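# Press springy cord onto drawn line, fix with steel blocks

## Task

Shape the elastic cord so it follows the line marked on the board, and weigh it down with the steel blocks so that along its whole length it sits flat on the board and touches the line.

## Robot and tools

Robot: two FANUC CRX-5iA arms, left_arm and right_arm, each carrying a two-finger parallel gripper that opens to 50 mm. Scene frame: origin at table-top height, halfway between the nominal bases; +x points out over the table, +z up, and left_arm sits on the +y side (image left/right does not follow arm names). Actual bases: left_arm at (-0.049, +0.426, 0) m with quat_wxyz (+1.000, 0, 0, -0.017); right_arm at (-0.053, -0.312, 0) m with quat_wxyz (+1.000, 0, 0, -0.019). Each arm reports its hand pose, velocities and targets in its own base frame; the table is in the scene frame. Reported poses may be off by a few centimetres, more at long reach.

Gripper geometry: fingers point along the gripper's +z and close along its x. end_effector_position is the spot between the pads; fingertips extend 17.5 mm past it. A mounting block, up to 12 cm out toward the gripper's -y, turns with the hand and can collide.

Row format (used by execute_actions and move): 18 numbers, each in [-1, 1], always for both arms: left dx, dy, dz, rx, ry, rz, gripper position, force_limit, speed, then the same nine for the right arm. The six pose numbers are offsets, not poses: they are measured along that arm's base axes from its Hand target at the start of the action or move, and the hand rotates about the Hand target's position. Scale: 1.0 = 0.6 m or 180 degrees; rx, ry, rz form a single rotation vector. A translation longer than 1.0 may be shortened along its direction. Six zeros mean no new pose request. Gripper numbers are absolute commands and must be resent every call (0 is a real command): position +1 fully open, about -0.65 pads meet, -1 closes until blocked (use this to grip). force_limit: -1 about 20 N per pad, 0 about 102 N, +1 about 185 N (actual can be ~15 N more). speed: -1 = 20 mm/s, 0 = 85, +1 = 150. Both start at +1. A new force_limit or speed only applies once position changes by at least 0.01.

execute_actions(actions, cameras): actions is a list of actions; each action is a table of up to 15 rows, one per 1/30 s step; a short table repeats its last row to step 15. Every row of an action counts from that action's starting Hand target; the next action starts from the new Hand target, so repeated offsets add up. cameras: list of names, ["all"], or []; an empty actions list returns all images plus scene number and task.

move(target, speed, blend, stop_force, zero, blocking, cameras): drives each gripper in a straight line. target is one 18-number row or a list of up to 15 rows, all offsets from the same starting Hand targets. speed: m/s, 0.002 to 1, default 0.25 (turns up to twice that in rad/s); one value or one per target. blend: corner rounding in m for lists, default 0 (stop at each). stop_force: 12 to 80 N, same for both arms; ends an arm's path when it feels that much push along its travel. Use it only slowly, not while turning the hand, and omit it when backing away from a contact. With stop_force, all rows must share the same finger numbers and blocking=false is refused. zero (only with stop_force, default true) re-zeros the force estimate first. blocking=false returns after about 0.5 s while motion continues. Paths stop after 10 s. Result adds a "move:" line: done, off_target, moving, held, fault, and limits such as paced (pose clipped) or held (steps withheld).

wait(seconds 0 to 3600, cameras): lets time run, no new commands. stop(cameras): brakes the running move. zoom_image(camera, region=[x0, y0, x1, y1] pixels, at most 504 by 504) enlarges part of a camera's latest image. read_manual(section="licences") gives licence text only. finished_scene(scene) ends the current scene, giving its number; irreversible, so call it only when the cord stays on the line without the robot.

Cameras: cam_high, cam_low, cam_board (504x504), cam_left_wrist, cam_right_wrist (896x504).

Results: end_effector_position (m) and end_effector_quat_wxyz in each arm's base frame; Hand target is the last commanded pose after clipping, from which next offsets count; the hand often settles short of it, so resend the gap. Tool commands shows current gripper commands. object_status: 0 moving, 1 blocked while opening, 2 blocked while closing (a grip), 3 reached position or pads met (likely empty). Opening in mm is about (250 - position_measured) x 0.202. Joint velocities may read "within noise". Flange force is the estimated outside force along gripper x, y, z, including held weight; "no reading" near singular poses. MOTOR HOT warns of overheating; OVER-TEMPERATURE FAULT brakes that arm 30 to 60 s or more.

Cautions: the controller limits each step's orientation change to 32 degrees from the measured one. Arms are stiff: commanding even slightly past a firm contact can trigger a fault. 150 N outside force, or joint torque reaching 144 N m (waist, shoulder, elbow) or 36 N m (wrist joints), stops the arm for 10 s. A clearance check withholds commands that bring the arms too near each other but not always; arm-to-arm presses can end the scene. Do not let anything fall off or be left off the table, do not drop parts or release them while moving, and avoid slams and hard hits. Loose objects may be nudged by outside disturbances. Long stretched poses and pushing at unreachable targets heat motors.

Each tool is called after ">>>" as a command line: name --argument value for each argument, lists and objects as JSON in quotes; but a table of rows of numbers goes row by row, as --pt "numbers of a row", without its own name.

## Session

>>> execute_actions --actions '[]' --cameras '["all"]'

Scene clock: 0.00 s.
left_arm: end_effector_position=(+0.4478, -0.6593, +0.1954) position_measured=3 object_status=3 end_effector_quat_wxyz=(+0.070, +0.937, +0.330, +0.086) | right_arm: end_effector_position=(+0.3395, -0.2738, +0.2166) position_measured=2 object_status=3 end_effector_quat_wxyz=(-0.507, +0.850, +0.139, +0.035)
Joint positions: left_arm=[-0.854 0.829 0.954 -0.109 -1.501 -0.042] | right_arm=[-0.836 0.622 0.474 -0.733 -2.242 -0.628]
Joint velocities: within noise
Flange force (N): no reading
Hand target: left_arm +0.4478, -0.6593, +0.1954; +0.070, +0.937, +0.330, +0.086 | right_arm +0.3395, -0.2738, +0.2166; -0.507, +0.850, +0.139, +0.035
Tool commands: left_gripper/position=+1.0 left_gripper/force_limit=+1.0 left_gripper/speed=+1.0 right_gripper/position=+1.0 right_gripper/force_limit=+1.0 right_gripper/speed=+1.0

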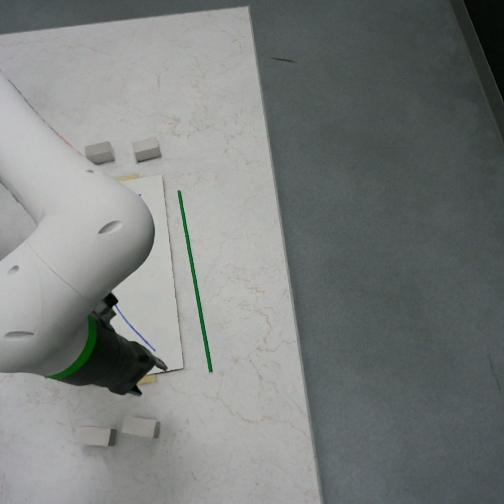

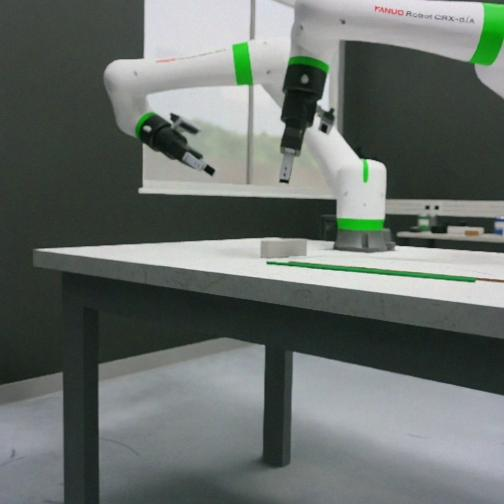

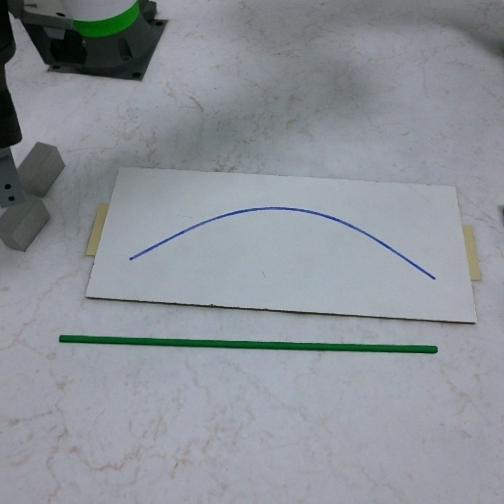

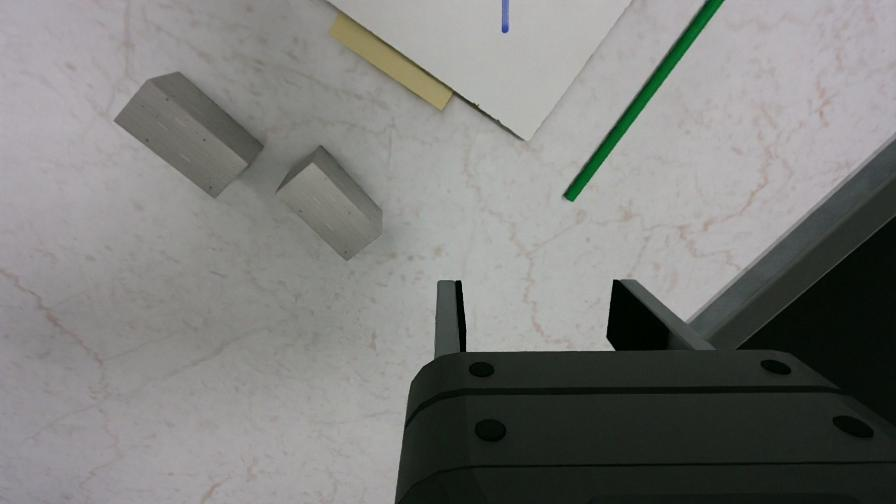

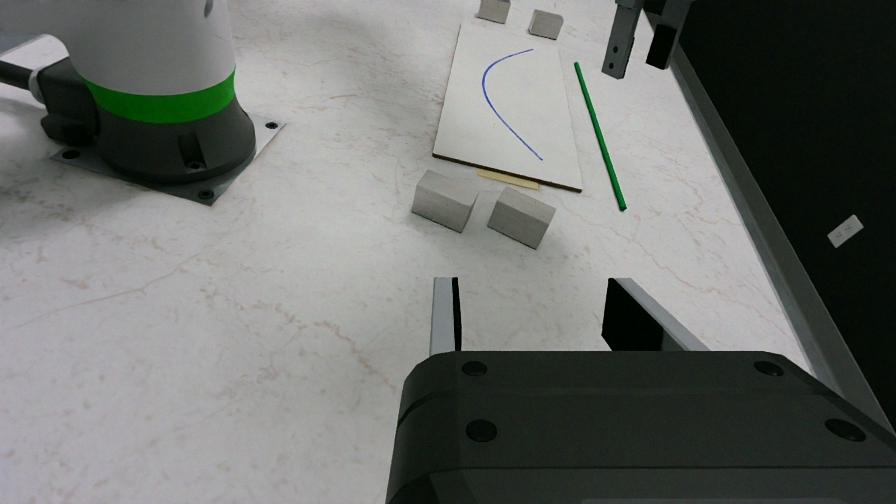

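>>> move --target '[-0.07,0.935,-0.025,-0.007,0.073,0.284,1,-0.6,0,0,0,0,0,0,0,1,-0.6,0]' --speed 0.3

>>> move --target '[0,0,0,0,0,0,1,-0.6,0,0.046,0.468,-0.06,-0.256,0.294,-0.537,1,-0.6,0]' --speed 0.4 --cameras '["all"]'

Scene clock: 4.40 s.
left_arm: end_effector_position=(+0.4058, -0.0984, +0.1804) position_measured=3 object_status=3 end_effector_quat_wxyz=(-0.001, +0.706, +0.708, +0.000) | right_arm: end_effector_position=(+0.3395, -0.2738, +0.2166) position_measured=2 object_status=3 end_effector_quat_wxyz=(-0.507, +0.850, +0.139, +0.035)
Joint positions: left_arm=[0.077 -0.052 -0.285 -0.002 -1.338 -0.074] | right_arm=[-0.836 0.622 0.474 -0.733 -2.242 -0.628]
Flange force (N): left_arm=[5.6 -2.2 -1.6] | right_arm=[0.5 -3.1 2.7]
Hand target: left_arm +0.4058, -0.0983, +0.1804; -0.001, +0.706, +0.708, +0.000 | right_arm +0.3395, -0.2738, +0.2166; -0.507, +0.850, +0.139, +0.035
Off the commanded pose: left_arm 0.000 m, 0 deg | right_arm 0.000 m, 0 deg.
move: done

Scene clock: 7.57 s.
left_arm: end_effector_position=(+0.4058, -0.0983, +0.1804) position_measured=3 object_status=3 end_effector_quat_wxyz=(-0.001, +0.706, +0.708, +0.000) | right_arm: end_effector_position=(+0.3671, +0.0070, +0.1806) position_measured=2 object_status=3 end_effector_quat_wxyz=(-0.001, +0.708, -0.707, +0.000)
Joint positions: left_arm=[0.077 -0.052 -0.285 -0.002 -1.338 -0.074] | right_arm=[0.381 -0.19 -0.407 0 -1.351 -3.521]
Flange force (N): left_arm=[4.8 -3.6 -0.7] | right_arm=[-3.5 1.7 -1.5]
Hand target: left_arm +0.4058, -0.0983, +0.1804; -0.001, +0.706, +0.708, +0.000 | right_arm +0.3671, +0.0070, +0.1806; -0.001, +0.708, -0.707, +0.000
Off the commanded pose: left_arm 0.000 m, 0 deg | right_arm 0.000 m, 0 deg.
move: done

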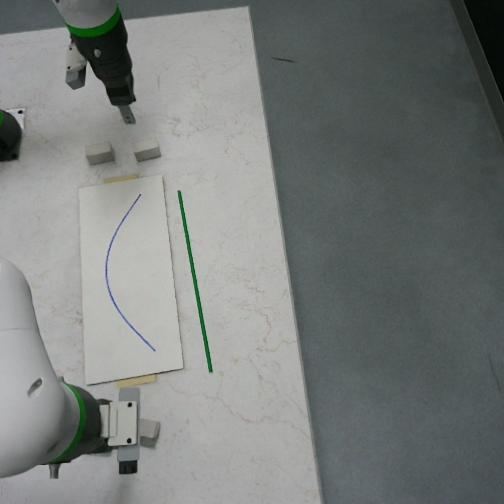

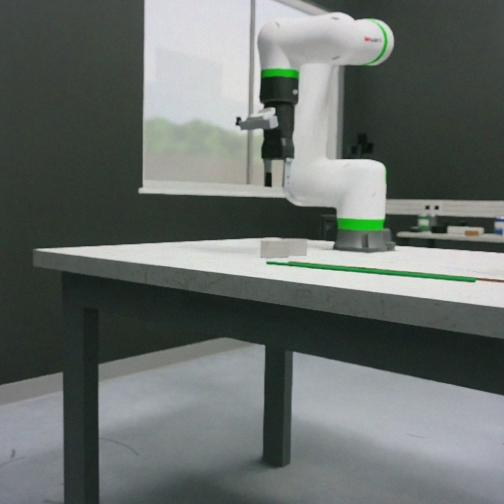

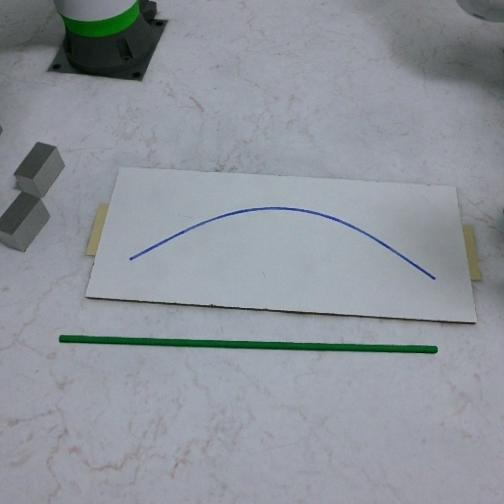

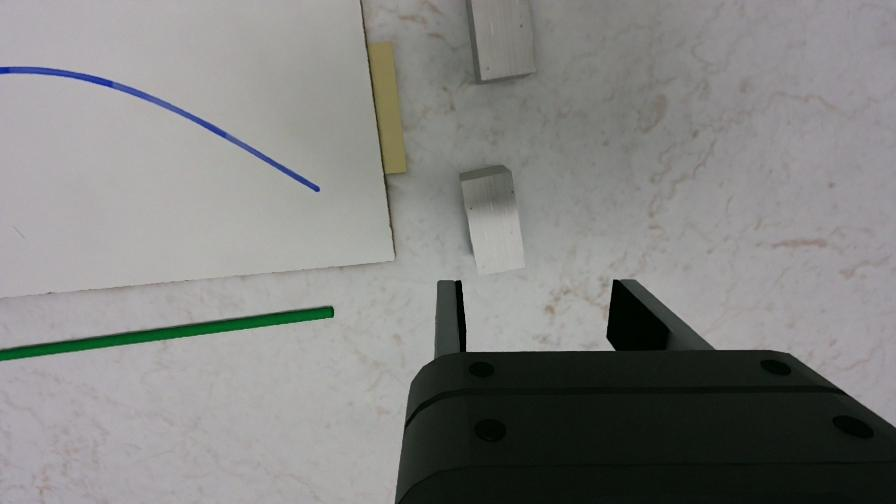

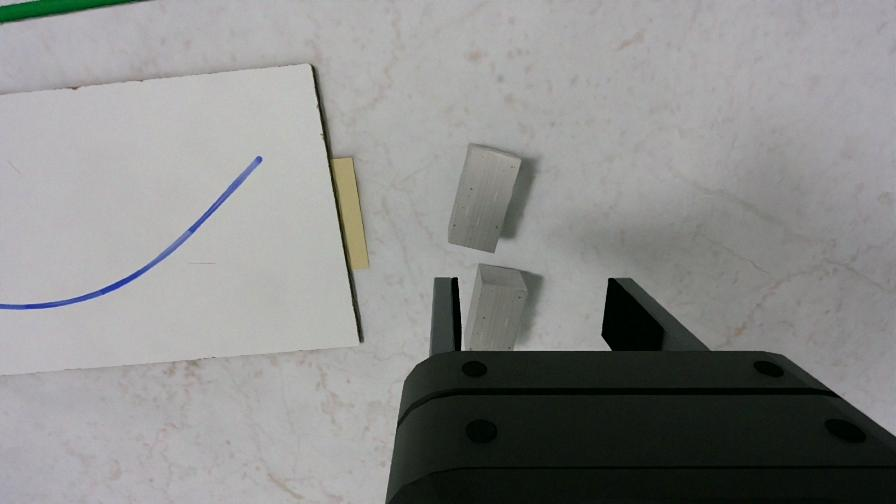

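>>> move --pt "0.01 0.0037 -0.13 0 0 0.042 1 -0.6 0 0.0167 0.0062 -0.13 0 0 -0.078 1 -0.6 0" --pt "0.01 0.0037 -0.259 0 0 0.042 1 -0.6 0 0.0167 0.0062 -0.259 0 0 -0.078 1 -0.6 0" --pt "0.01 0.0037 -0.259 0 0 0.042 -1 -0.6 0 0.0167 0.0062 -0.259 0 0 -0.078 -1 -0.6 0" --speed '[0.2,0.12,0.1]'

>>> move --pt "0 0 0.13 0 0 0 -1 -0.6 0 0 0 0.13 0 0 0 -1 -0.6 0" --pt "-0.0868 -0.2157 0.13 0 0 0.2845 -1 -0.6 0 -0.0185 0.2607 0.13 0 0 -0.172 -1 -0.6 0" --cameras '["cam_left_wrist","cam_right_wrist"]'

Scene clock: 11.93 s.
left_arm: end_effector_position=(+0.4118, -0.0961, +0.0249) position_measured=101 object_status=2 end_effector_quat_wxyz=(-0.001, +0.658, +0.753, +0.000) | right_arm: end_effector_position=(+0.3771, +0.0108, +0.0252) position_measured=102 object_status=2 end_effector_quat_wxyz=(+0.001, -0.616, +0.788, -0.001)
Joint positions: left_arm=[0.082 0.133 -0.493 -0.002 -0.946 0.054] | right_arm=[0.381 0.017 -0.618 0 -0.932 -3.766]
Flange force (N): left_arm=[3.7 0.0 -2.5] | right_arm=[-3.1 1.6 2.5]
Hand target: left_arm +0.4118, -0.0961, +0.0250; -0.001, +0.658, +0.753, +0.000 | right_arm +0.3771, +0.0108, +0.0252; +0.001, -0.616, +0.788, -0.001
Off the commanded pose: left_arm 0.000 m, 0 deg | right_arm 0.000 m, 0 deg.
move: done

Scene clock: 14.77 s.
left_arm: end_effector_position=(+0.3597, -0.2255, +0.1030) position_measured=101 object_status=2 end_effector_quat_wxyz=(-0.001, +0.268, +0.963, +0.000) | right_arm: end_effector_position=(+0.3663, +0.1666, +0.1029) position_measured=102 object_status=2 end_effector_quat_wxyz=(+0.056, -0.505, +0.843, +0.176)
Joint positions: left_arm=[-0.249 0.032 -0.393 0 -1.148 1.277] | right_arm=[0.447 -0.015 -0.376 -0.398 -1.158 -3.927]
Flange force (N): left_arm=[3.0 4.4 4.5] | right_arm=[0.4 2.3 4.5]
Hand target: left_arm +0.3597, -0.2255, +0.1030; -0.001, +0.268, +0.963, +0.000 | right_arm +0.3660, +0.1672, +0.1032; +0.001, -0.383, +0.924, -0.001
Off the commanded pose: left_arm 0.000 m, 0 deg | right_arm 0.001 m, 27 deg.
joint sent to its limit (right arm) — joint 6 (wrist roll), lower limit. The joint targets are off in orientation, not in position.
move: off_target (right_arm)

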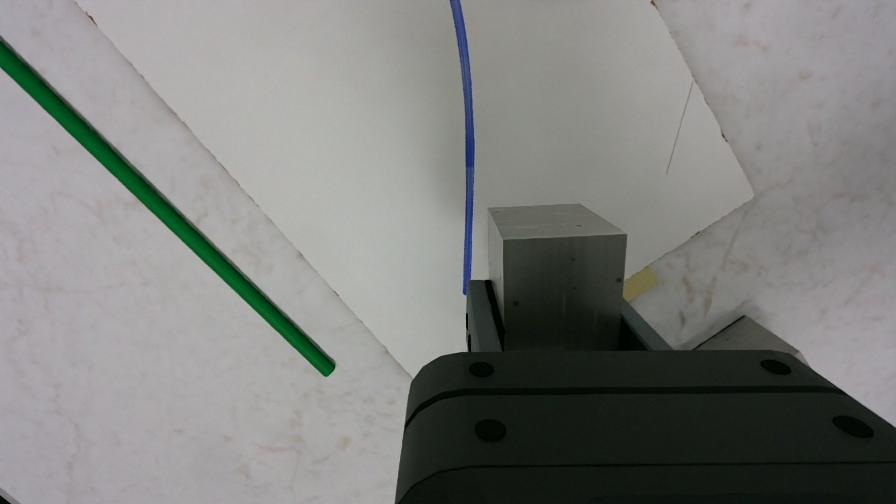

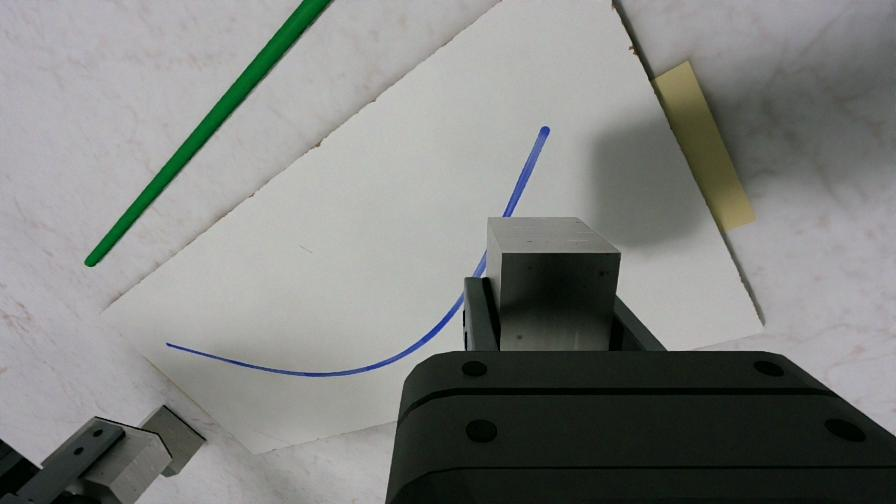

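>>> move --pt "-0.0017 0.0012 0 0 0 -0.008 -1 -0.6 0 0 0 0.02 0 0 0.4 -1 -0.6 0" --pt "-0.0017 0.0012 0 0 0 -0.008 -1 -0.6 0 0 0 0.02 0 0 0.98 -1 -0.6 0" --speed 0.6 --blend '[0.05,0]'

>>> move --pt "0 0 0 0 0 0 -1 -0.6 0 0 0 -0.02 0 0 0.5 -1 -0.6 0" --pt "0 0 0 0 0 0 -1 -0.6 0 0.0045 0 -0.02 0 0 1 -1 -0.6 0" --speed 0.6 --blend '[0.05,0]'

>>> move --target '[0,0,0,0,0,0,-1,-0.6,0,0,0,0,0,0,0.02,-1,-0.6,0]' --cameras '["cam_left_wrist","cam_right_wrist"]'

Scene clock: 19.87 s.
left_arm: end_effector_position=(+0.3587, -0.2248, +0.1030) position_measured=101 object_status=2 end_effector_quat_wxyz=(-0.001, +0.280, +0.960, +0.000) | right_arm: end_effector_position=(+0.3660, +0.1672, +0.1152) position_measured=102 object_status=2 end_effector_quat_wxyz=(-0.001, +0.935, +0.354, -0.001)
Joint positions: left_arm=[-0.248 0.029 -0.397 0 -1.147 1.251] | right_arm=[0.755 -0.038 -0.431 -0.003 -1.179 -1.601]
Flange force (N): left_arm=[3.1 3.3 3.5] | right_arm=[-0.9 -2.8 3.9]
Hand target: left_arm +0.3587, -0.2248, +0.1030; -0.001, +0.280, +0.960, +0.000 | right_arm +0.3660, +0.1672, +0.1152; -0.001, +0.935, +0.354, -0.001
Off the commanded pose: left_arm 0.000 m, 0 deg | right_arm 0.000 m, 0 deg.
move: done

Scene clock: 23.07 s.
left_arm: end_effector_position=(+0.3587, -0.2248, +0.1030) position_measured=101 object_status=2 end_effector_quat_wxyz=(-0.001, +0.280, +0.960, +0.000) | right_arm: end_effector_position=(+0.3687, +0.1672, +0.1032) position_measured=102 object_status=2 end_effector_quat_wxyz=(+0.001, -0.354, +0.935, -0.001)
Joint positions: left_arm=[-0.248 0.029 -0.397 0 -1.147 1.251] | right_arm=[0.755 -0.022 -0.448 0.003 -1.144 1.539]
Flange force (N): left_arm=[3.6 3.2 3.9] | right_arm=[1.7 3.2 3.6]
Hand target: left_arm +0.3587, -0.2248, +0.1030; -0.001, +0.280, +0.960, +0.000 | right_arm +0.3687, +0.1672, +0.1032; +0.001, -0.354, +0.935, -0.001
Off the commanded pose: left_arm 0.000 m, 0 deg | right_arm 0.000 m, 0 deg.
move: done

Scene clock: 23.57 s.
left_arm: end_effector_position=(+0.3587, -0.2248, +0.1030) position_measured=101 object_status=2 end_effector_quat_wxyz=(-0.001, +0.280, +0.960, +0.000) | right_arm: end_effector_position=(+0.3686, +0.1671, +0.1032) position_measured=102 object_status=2 end_effector_quat_wxyz=(+0.001, -0.383, +0.924, -0.001)
Joint positions: left_arm=[-0.248 0.029 -0.397 0 -1.147 1.251] | right_arm=[0.755 -0.022 -0.448 0.003 -1.144 1.602]
Flange force (N): left_arm=[3.7 3.4 3.7] | right_arm=[0.1 2.8 2.8]
Hand target: left_arm +0.3587, -0.2248, +0.1030; -0.001, +0.280, +0.960, +0.000 | right_arm +0.3687, +0.1672, +0.1032; +0.001, -0.383, +0.924, -0.001
Off the commanded pose: left_arm 0.000 m, 0 deg | right_arm 0.000 m, 0 deg.
move: done

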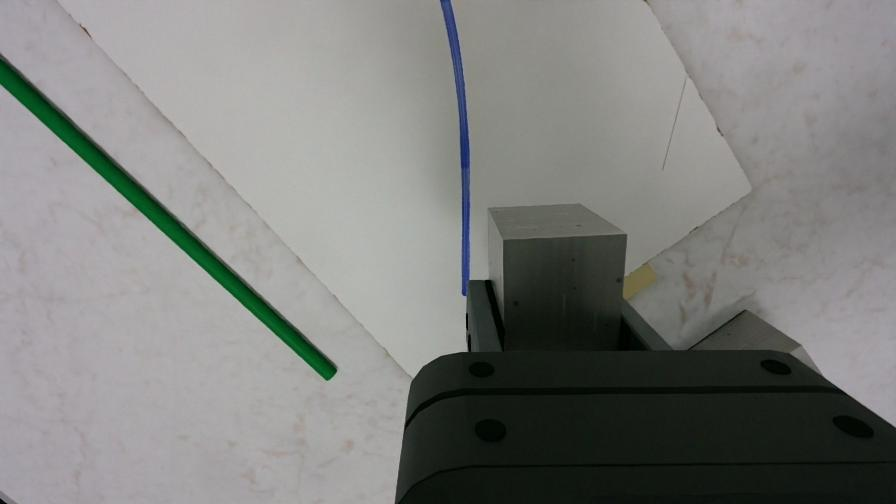

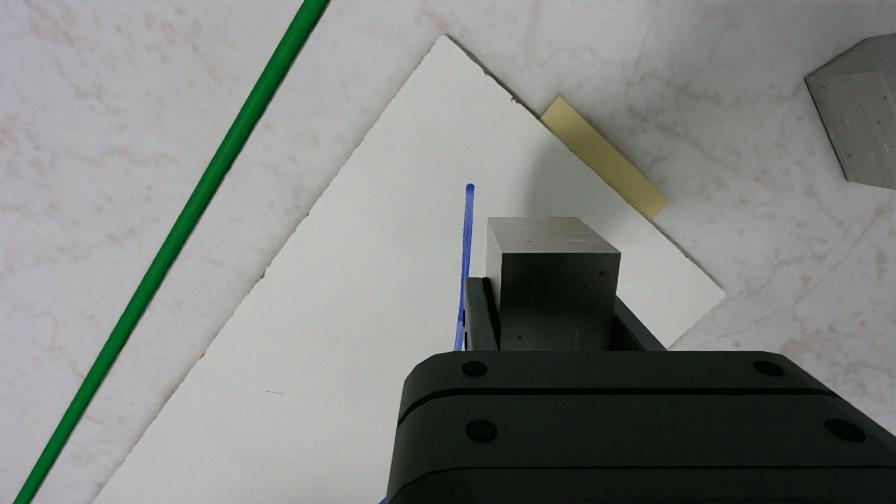

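>>> move --target '[0,0,-0.115,0,0,0,-1,-0.6,0,-0.0027,-0.0027,-0.115,0,0,-0.014,-1,-0.6,0]' --speed 0.15

>>> move --target '[0,0,-0.02,0,0,0,-1,-0.6,0,0,0,-0.02,0,0,0,-1,-0.6,0]' --speed 0.008 --stop_force 12

>>> move --pt "0 0 0 0 0 0 0.7 -0.6 -0.5 0 0 0 0 0 0 0.7 -0.6 -0.5" --pt "0 0 0.3 0 0 0 0.7 -0.6 -0.5 0 0 0.3 0 0 0 0.7 -0.6 -0.5" --cameras '["cam_left_wrist","cam_right_wrist","cam_board"]'

Scene clock: 25.47 s.
left_arm: end_effector_position=(+0.3587, -0.2248, +0.0340) position_measured=101 object_status=2 end_effector_quat_wxyz=(-0.001, +0.280, +0.960, +0.000) | right_arm: end_effector_position=(+0.3671, +0.1656, +0.0342) position_measured=102 object_status=2 end_effector_quat_wxyz=(+0.001, -0.363, +0.932, -0.001)
Joint positions: left_arm=[-0.248 0.12 -0.482 0 -0.97 1.251] | right_arm=[0.755 0.067 -0.542 0.003 -0.961 1.557]
Flange force (N): left_arm=[3.3 3.9 3.0] | right_arm=[1.3 3.2 3.4]
Hand target: left_arm +0.3587, -0.2248, +0.0340; -0.001, +0.280, +0.960, +0.000 | right_arm +0.3671, +0.1656, +0.0342; +0.001, -0.363, +0.932, -0.001
Off the commanded pose: left_arm 0.000 m, 0 deg | right_arm 0.000 m, 0 deg.
move: done

Scene clock: 26.40 s.
left_arm: end_effector_position=(+0.3587, -0.2248, +0.0312) position_measured=101 object_status=2 end_effector_quat_wxyz=(-0.001, +0.280, +0.960, +0.000) | right_arm: end_effector_position=(+0.3671, +0.1656, +0.0313) position_measured=102 object_status=2 end_effector_quat_wxyz=(+0.001, -0.363, +0.932, -0.001)
Joint positions: left_arm=[-0.248 0.124 -0.485 0 -0.963 1.251] | right_arm=[0.755 0.071 -0.545 0.003 -0.953 1.557]
Flange force (N): left_arm=[14.1 13.7 -26.7] | right_arm=[8.1 14.1 -26.0]
Hand target: left_arm +0.3587, -0.2248, +0.0312; -0.001, +0.280, +0.960, +0.000 (not the last commanded pose) | right_arm +0.3671, +0.1656, +0.0313; +0.001, -0.363, +0.932, -0.001 (not the last commanded pose)
Off the commanded pose: left_arm 0.009 m, 0 deg | right_arm 0.009 m, 0 deg.
move: contact (left_arm, right_arm)

Scene clock: 28.03 s.
left_arm: end_effector_position=(+0.3587, -0.2248, +0.2112) position_measured=48 object_status=3 end_effector_quat_wxyz=(-0.001, +0.280, +0.960, +0.000) | right_arm: end_effector_position=(+0.3671, +0.1656, +0.2113) position_measured=48 object_status=3 end_effector_quat_wxyz=(+0.001, -0.363, +0.932, -0.001)
Joint positions: left_arm=[-0.248 -0.051 -0.212 0 -1.412 1.251] | right_arm=[0.754 -0.109 -0.265 0.003 -1.412 1.559]
Flange force (N): left_arm=[5.7 3.8 0.8] | right_arm=[1.1 2.9 -1.2]
Hand target: left_arm +0.3587, -0.2248, +0.2112; -0.001, +0.280, +0.960, +0.000 | right_arm +0.3671, +0.1656, +0.2113; +0.001, -0.363, +0.932, -0.001
Off the commanded pose: left_arm 0.000 m, 0 deg | right_arm 0.000 m, 0 deg.
move: done
Images, in order (width x height): cam_board 504x504, cam_left_wrist 896x504, cam_right_wrist 896x504.

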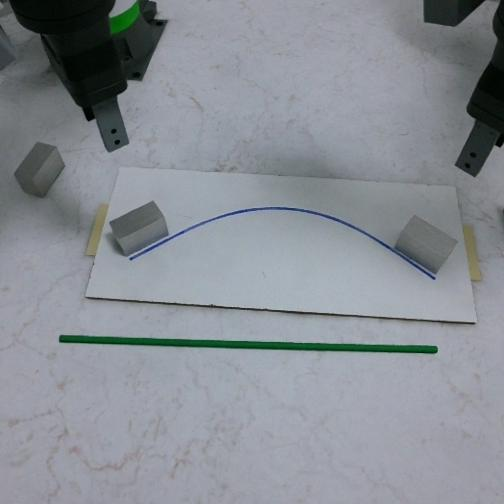

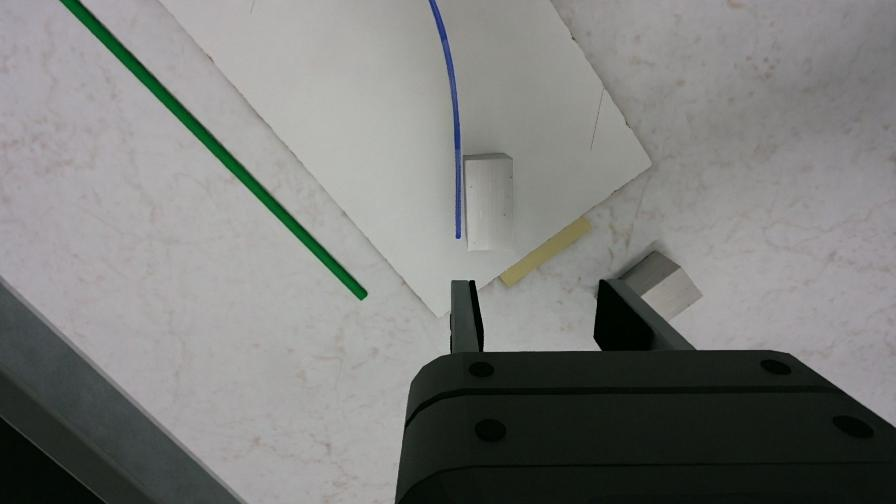

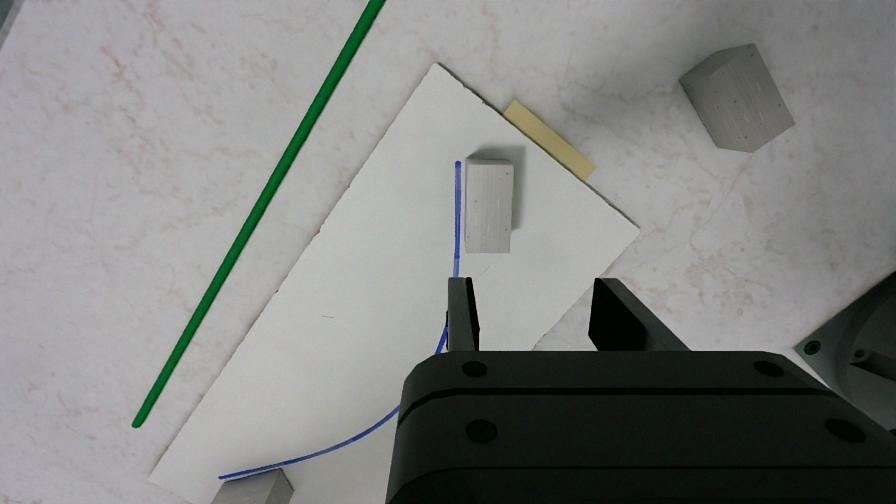

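>>> move --pt "0.124 -0.16 -0.06 0 0 0.11 0 -0.6 0 -0.068 -0.142 -0.05 0 0 -0.43 1 -0.6 0" --pt "0.2478 -0.3272 -0.1293 0 0 0.219 0 -0.6 0 -0.135 -0.2843 -0.1 0 0 -0.857 1 -0.6 0" --speed 0.4 --blend '[0.04,0]' --cameras '["cam_left_wrist","cam_right_wrist"]'

Scene clock: 33.93 s.
left_arm: end_effector_position=(+0.5074, -0.4211, +0.1336) position_measured=152 object_status=3 end_effector_quat_wxyz=(-0.001, -0.060, +0.998, +0.000) | right_arm: end_effector_position=(+0.2861, -0.0051, +0.1513) position_measured=3 object_status=3 end_effector_quat_wxyz=(-0.001, +0.828, +0.561, -0.001)
Joint positions: left_arm=[-0.494 0.579 0.391 0.001 -1.384 2.185] | right_arm=[0.453 -0.41 -0.633 -0.001 -1.35 -0.831]
Flange force (N): left_arm=[0.4 2.7 -1.3] | right_arm=[5.7 -5.2 -0.4]
Hand target: left_arm +0.5074, -0.4211, +0.1336; -0.001, -0.060, +0.998, +0.000 | right_arm +0.2861, -0.0050, +0.1513; -0.001, +0.828, +0.561, -0.001
Off the commanded pose: left_arm 0.000 m, 0 deg | right_arm 0.000 m, 0 deg.
move: done

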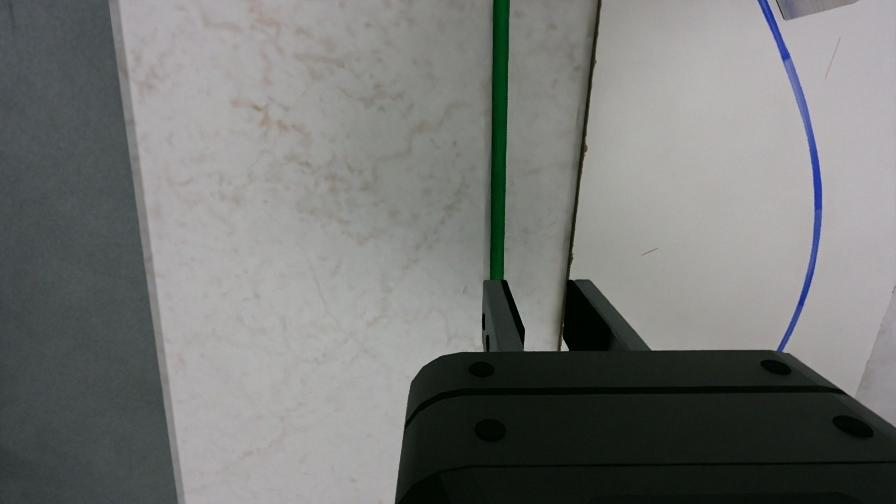

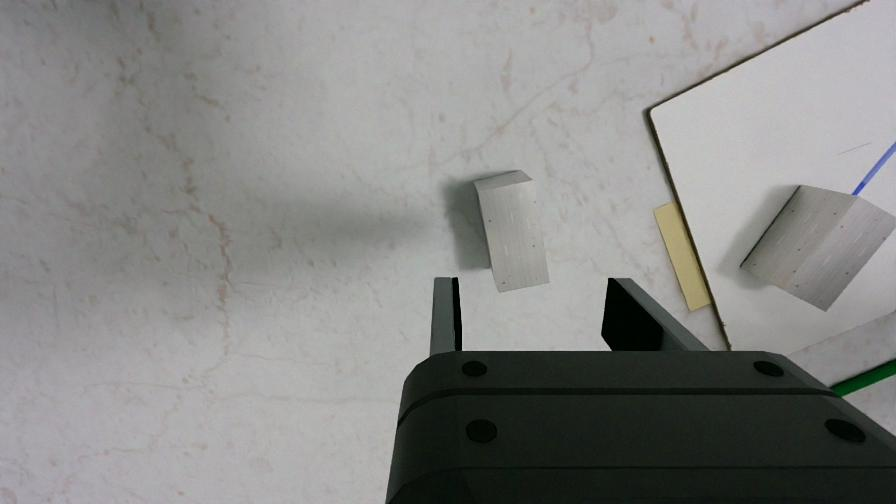

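>>> move --pt "0 0 -0.1876 0 0 0 0 -0.6 0 0.015 0.0153 -0.1 0 0 0.05 1 -0.6 0" --pt "0 0 -0.1876 0 0 0 -1 -0.8 -0.5 0.015 0.0153 -0.21 0 0 0.05 1 -0.6 0" --pt "0 0 -0.1076 0 0 0 -1 -0.8 -0.5 0.015 0.0153 -0.21 0 0 0.05 -1 -0.6 0" --speed '[0.12,0.1,0.1]'

>>> move --pt "-0.1475 0.044 0 0 0 -0.0125 -1 -0.8 -0.5 0 0 0 0 0 0 -1 -0.6 0" --pt "-0.1475 0.044 -0.0697 0 0 -0.0125 -1 -0.8 -0.5 0 0 0.13 0 0 0 -1 -0.6 0" --pt "-0.1475 0.044 -0.0697 0 0 -0.0125 0 -0.8 -0.5 0 0 0.13 0 0 0.103 -1 -0.6 0" --speed '[0.12,0.06,0.1]'

>>> move --pt "0 0 0.25 0 0 0 0 -0.8 -0.5 0 0 0 0 0 0 -1 -0.6 0" --pt "-0.1 0.4 0.25 0 0 0 0 -0.8 -0.5 0 0 0 0 0 0 -1 -0.6 0" --speed 0.3 --blend '[0.03,0]' --cameras '["all"]'

Scene clock: 39.40 s.
left_arm: end_effector_position=(+0.5074, -0.4211, +0.0690) position_measured=215 object_status=2 end_effector_quat_wxyz=(-0.001, -0.060, +0.998, +0.000) | right_arm: end_effector_position=(+0.2951, +0.0041, +0.0252) position_measured=100 object_status=2 end_effector_quat_wxyz=(-0.001, +0.781, +0.625, -0.001)
Joint positions: left_arm=[-0.494 0.621 0.301 0.001 -1.252 2.184] | right_arm=[0.47 -0.213 -0.822 -0.001 -0.965 -0.691]
Flange force (N): left_arm=[0.8 2.9 -1.3] | right_arm=[2.1 -1.1 1.3]
Hand target: left_arm +0.5074, -0.4211, +0.0690; -0.001, -0.060, +0.998, +0.000 | right_arm +0.2951, +0.0042, +0.0253; -0.001, +0.781, +0.625, -0.001
Off the commanded pose: left_arm 0.000 m, 0 deg | right_arm 0.000 m, 0 deg.
move: done

Scene clock: 44.30 s.
left_arm: end_effector_position=(+0.4189, -0.3947, +0.0272) position_measured=152 object_status=3 end_effector_quat_wxyz=(-0.001, -0.041, +0.999, +0.000) | right_arm: end_effector_position=(+0.2951, +0.0042, +0.1033) position_measured=100 object_status=2 end_effector_quat_wxyz=(+0.000, +0.670, +0.742, -0.001)
Joint positions: left_arm=[-0.527 0.469 -0.039 0.001 -1.064 2.178] | right_arm=[0.471 -0.337 -0.704 0.001 -1.207 -0.369]
Flange force (N): left_arm=[-0.4 3.5 -2.0] | right_arm=[3.7 -1.2 4.0]
Hand target: left_arm +0.4189, -0.3947, +0.0272; -0.001, -0.041, +0.999, +0.000 | right_arm +0.2951, +0.0042, +0.1033; +0.000, +0.670, +0.742, -0.001
Off the commanded pose: left_arm 0.000 m, 0 deg | right_arm 0.000 m, 0 deg.
move: done

Scene clock: 46.17 s.
left_arm: end_effector_position=(+0.3589, -0.1548, +0.1772) position_measured=152 object_status=3 end_effector_quat_wxyz=(-0.001, -0.041, +0.999, +0.000) | right_arm: end_effector_position=(+0.2951, +0.0042, +0.1033) position_measured=100 object_status=2 end_effector_quat_wxyz=(+0.000, +0.670, +0.742, -0.001)
Joint positions: left_arm=[-0.067 -0.12 -0.356 0.001 -1.337 1.719] | right_arm=[0.471 -0.337 -0.704 0.001 -1.207 -0.369]
Flange force (N): left_arm=[0.4 4.9 -2.2] | right_arm=[4.0 -1.1 3.9]
Hand target: left_arm +0.3589, -0.1547, +0.1772; -0.001, -0.041, +0.999, +0.000 | right_arm +0.2951, +0.0042, +0.1033; +0.000, +0.670, +0.742, -0.001
Off the commanded pose: left_arm 0.000 m, 0 deg | right_arm 0.000 m, 0 deg.
move: done

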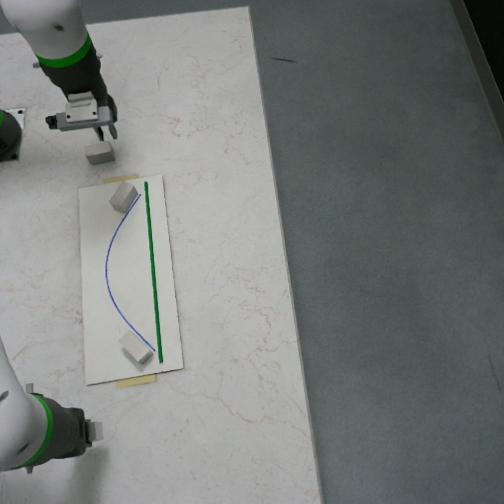

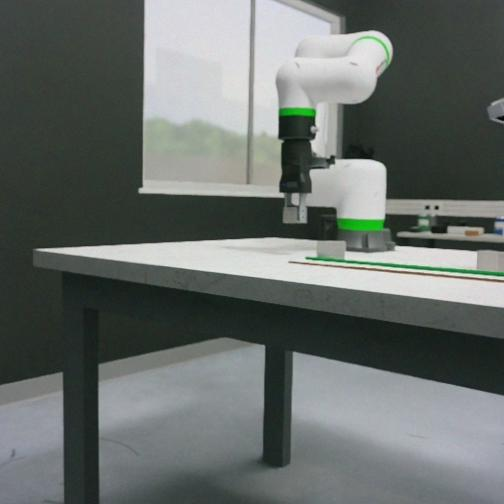

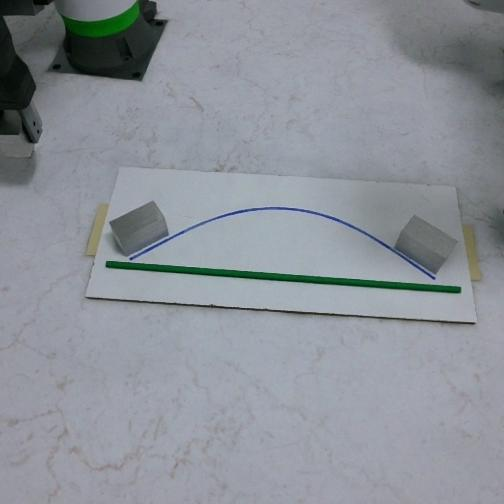

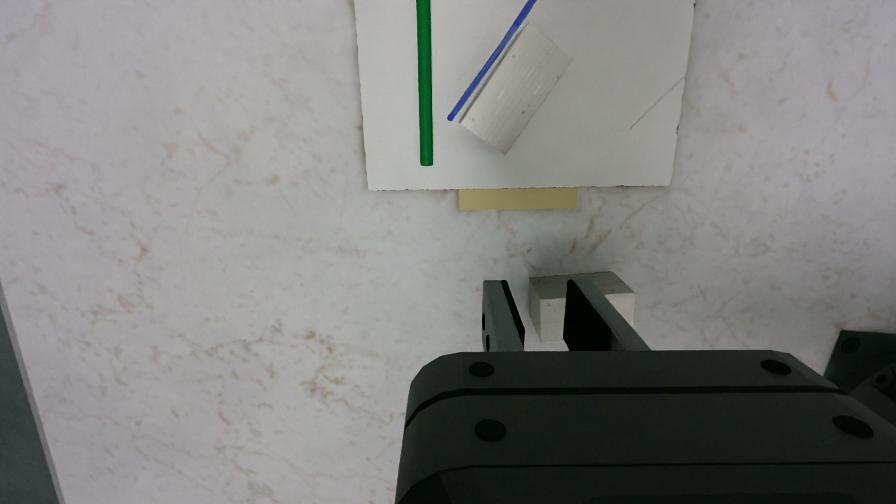

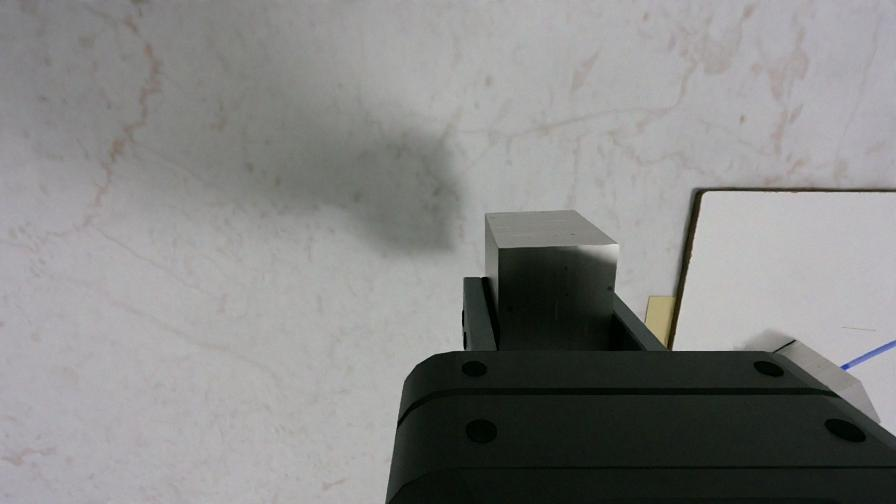

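>>> move --pt "0 0 0 0 0 0 0 -0.8 -0.5 0.2575 0.5735 0 0 0 0 -1 -0.6 0" --pt "0 0 0 0 0 0 0 -0.8 -0.5 0.2575 0.5735 -0.118 0 0 0 -1 -0.6 0" --pt "0 0 0 0 0 0 0 -0.8 -0.5 0.138 0.563 -0.118 0 0 0 -1 -0.6 0" --speed '[0.2,0.1,0.04]' --cameras '["cam_board","cam_right_wrist"]'

Scene clock: 51.90 s.
left_arm: end_effector_position=(+0.3589, -0.1547, +0.1772) position_measured=152 object_status=3 end_effector_quat_wxyz=(-0.001, -0.041, +0.999, +0.000) | right_arm: end_effector_position=(+0.3779, +0.3420, +0.0325) position_measured=100 object_status=2 end_effector_quat_wxyz=(+0.000, +0.670, +0.742, -0.001)
Joint positions: left_arm=[-0.067 -0.12 -0.356 0.001 -1.337 1.719] | right_arm=[0.993 0.319 -0.237 -0.001 -1.017 -0.89]
Flange force (N): left_arm=[1.7 6.2 -1.8] | right_arm=[1.3 -1.4 2.6]
Hand target: left_arm +0.3589, -0.1547, +0.1772; -0.001, -0.041, +0.999, +0.000 | right_arm +0.3779, +0.3420, +0.0325; +0.000, +0.670, +0.742, -0.001
Off the commanded pose: left_arm 0.000 m, 0 deg | right_arm 0.000 m, 0 deg.
move: done

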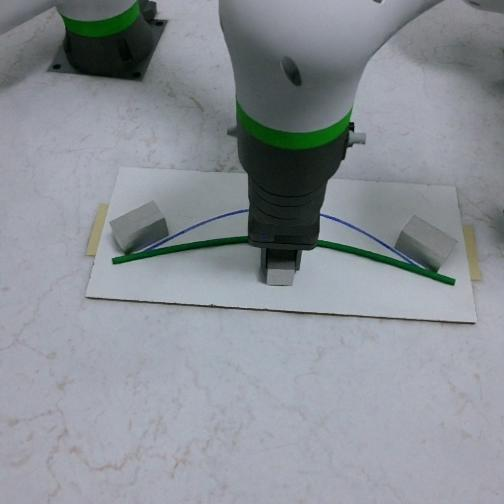

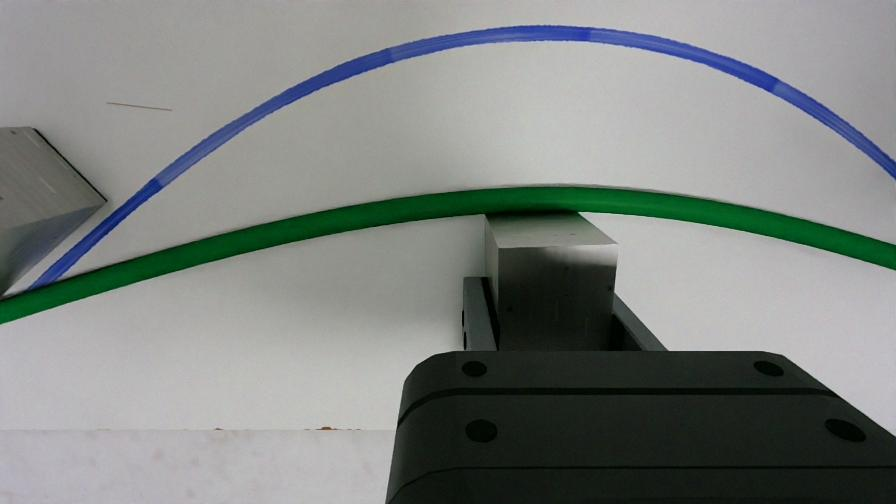

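>>> move --target '[0,0,0,0,0,0,0,-0.8,-0.5,-0.0815,-0.008,-0.001,0,0,0,-1,-0.6,0]' --speed 0.04 --cameras '["cam_board","cam_right_wrist"]'

Scene clock: 54.30 s.
left_arm: end_effector_position=(+0.3589, -0.1547, +0.1772) position_measured=152 object_status=3 end_effector_quat_wxyz=(-0.001, -0.041, +0.999, +0.000) | right_arm: end_effector_position=(+0.3290, +0.3372, +0.0319) position_measured=100 object_status=2 end_effector_quat_wxyz=(+0.000, +0.670, +0.742, -0.001)
Joint positions: left_arm=[-0.067 -0.12 -0.356 0.001 -1.337 1.719] | right_arm=[1.076 0.234 -0.35 -0.002 -0.989 -0.974]
Flange force (N): left_arm=[1.8 5.7 -1.0] | right_arm=[0.5 -3.1 3.2]
Hand target: left_arm +0.3589, -0.1547, +0.1772; -0.001, -0.041, +0.999, +0.000 | right_arm +0.3290, +0.3372, +0.0319; +0.000, +0.670, +0.742, -0.001
Off the commanded pose: left_arm 0.000 m, 0 deg | right_arm 0.000 m, 0 deg.
move: done

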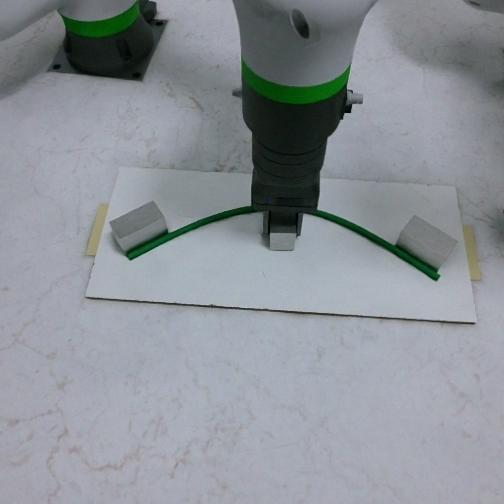

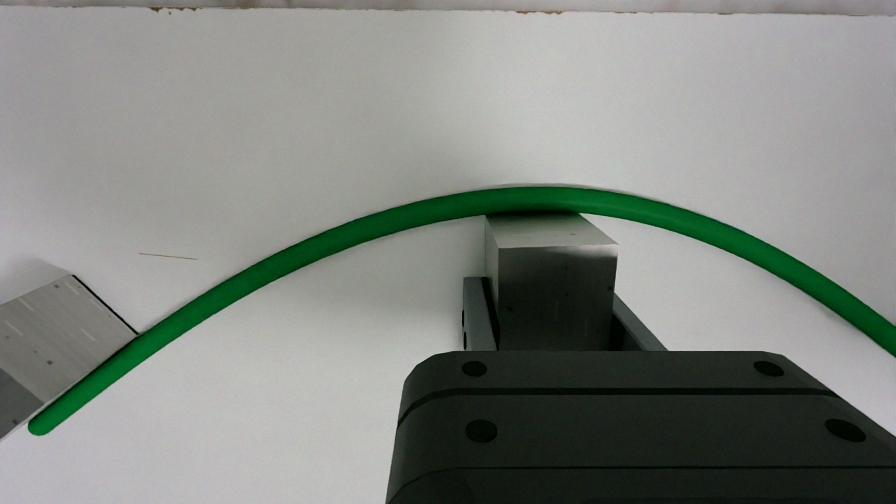

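>>> move --pt "0 0 0 0 0 0 0 -0.8 -0.5 -0.001 0 -0.0008 0 0 0 -1 -0.6 0" --pt "0 0 0 0 0 0 0 -0.8 -0.5 -0.001 0 -0.0008 0 0 0 0.7 -0.8 -0.9" --pt "0 0 0 0 0 0 0 -0.8 -0.5 -0.001 0 0.2 0 0 0 0.7 -0.8 -0.9" --speed '[0.02,0.1,0.15]' --cameras '["cam_right_wrist"]'

>>> move --target '[0,0,0,0,0,0,0,-0.8,-0.5,-0.1,-0.45,0.1,0,0,0,0.7,-0.8,-0.9]' --cameras '["cam_board"]'

>>> zoom_image --camera "cam_board" --region '[90, 170, 290, 310]'

>>> zoom_image --camera "cam_board" --region '[270, 170, 470, 310]'

Scene clock: 57.50 s.
left_arm: end_effector_position=(+0.3589, -0.1547, +0.1772) position_measured=152 object_status=3 end_effector_quat_wxyz=(-0.001, -0.041, +0.999, +0.000) | right_arm: end_effector_position=(+0.3284, +0.3372, +0.1519) position_measured=48 object_status=3 end_effector_quat_wxyz=(+0.000, +0.670, +0.742, -0.001)
Joint positions: left_arm=[-0.067 -0.12 -0.356 0.001 -1.337 1.719] | right_arm=[1.078 0.103 -0.195 -0.001 -1.275 -0.975]
Flange force (N): left_arm=[0.8 5.5 -1.4] | right_arm=[0.9 -3.1 -1.2]
Hand target: left_arm +0.3589, -0.1547, +0.1772; -0.001, -0.041, +0.999, +0.000 | right_arm +0.3284, +0.3372, +0.1519; +0.000, +0.670, +0.742, -0.001
Off the commanded pose: left_arm 0.000 m, 0 deg | right_arm 0.000 m, 0 deg.
move: done

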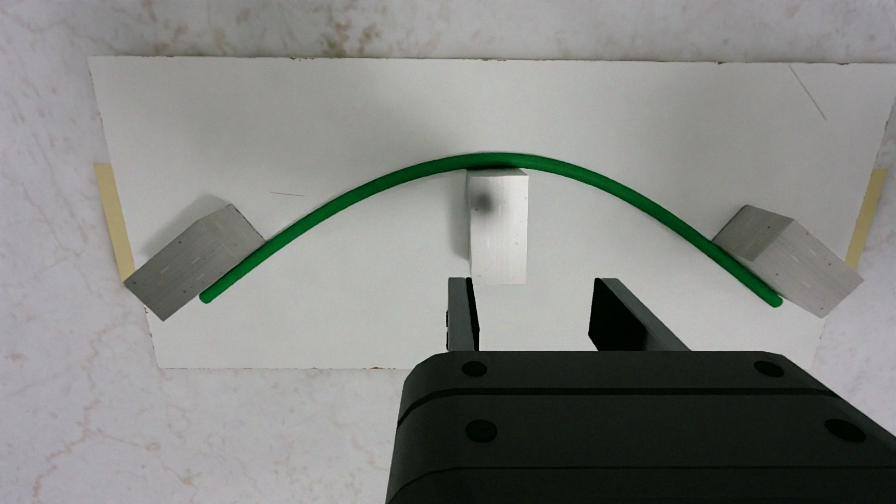

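Scene clock: 59.13 s.
left_arm: end_effector_position=(+0.3589, -0.1547, +0.1772) position_measured=152 object_status=3 end_effector_quat_wxyz=(-0.001, -0.041, +0.999, +0.000) | right_arm: end_effector_position=(+0.2684, +0.0672, +0.2119) position_measured=48 object_status=3 end_effector_quat_wxyz=(+0.000, +0.670, +0.742, -0.001)
Joint positions: left_arm=[-0.067 -0.12 -0.356 0.001 -1.337 1.719] | right_arm=[0.734 -0.466 -0.524 0 -1.516 -0.632]
Flange force (N): left_arm=[1.5 5.0 -1.4] | right_arm=[4.7 -4.3 -1.2]
Hand target: left_arm +0.3589, -0.1547, +0.1772; -0.001, -0.041, +0.999, +0.000 | right_arm +0.2684, +0.0672, +0.2119; +0.000, +0.670, +0.742, -0.001
Off the commanded pose: left_arm 0.000 m, 0 deg | right_arm 0.000 m, 0 deg.
move: done

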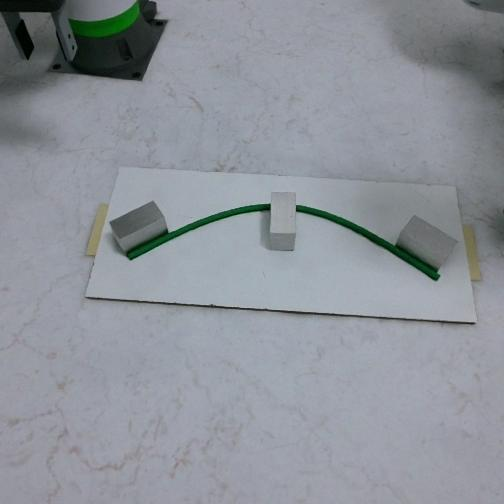

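Scaled by 2.520.

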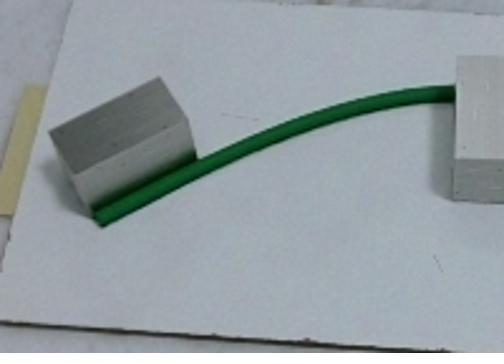

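Scaled by 2.520.

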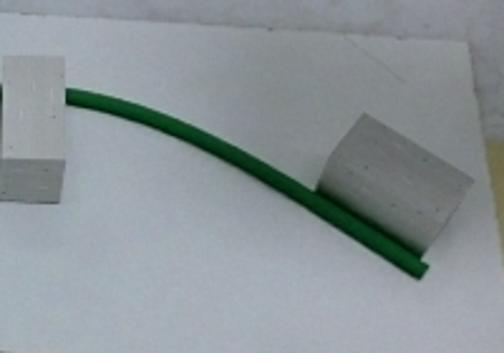

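>>> finished_scene --scene 2

The scene is finished: the task was done.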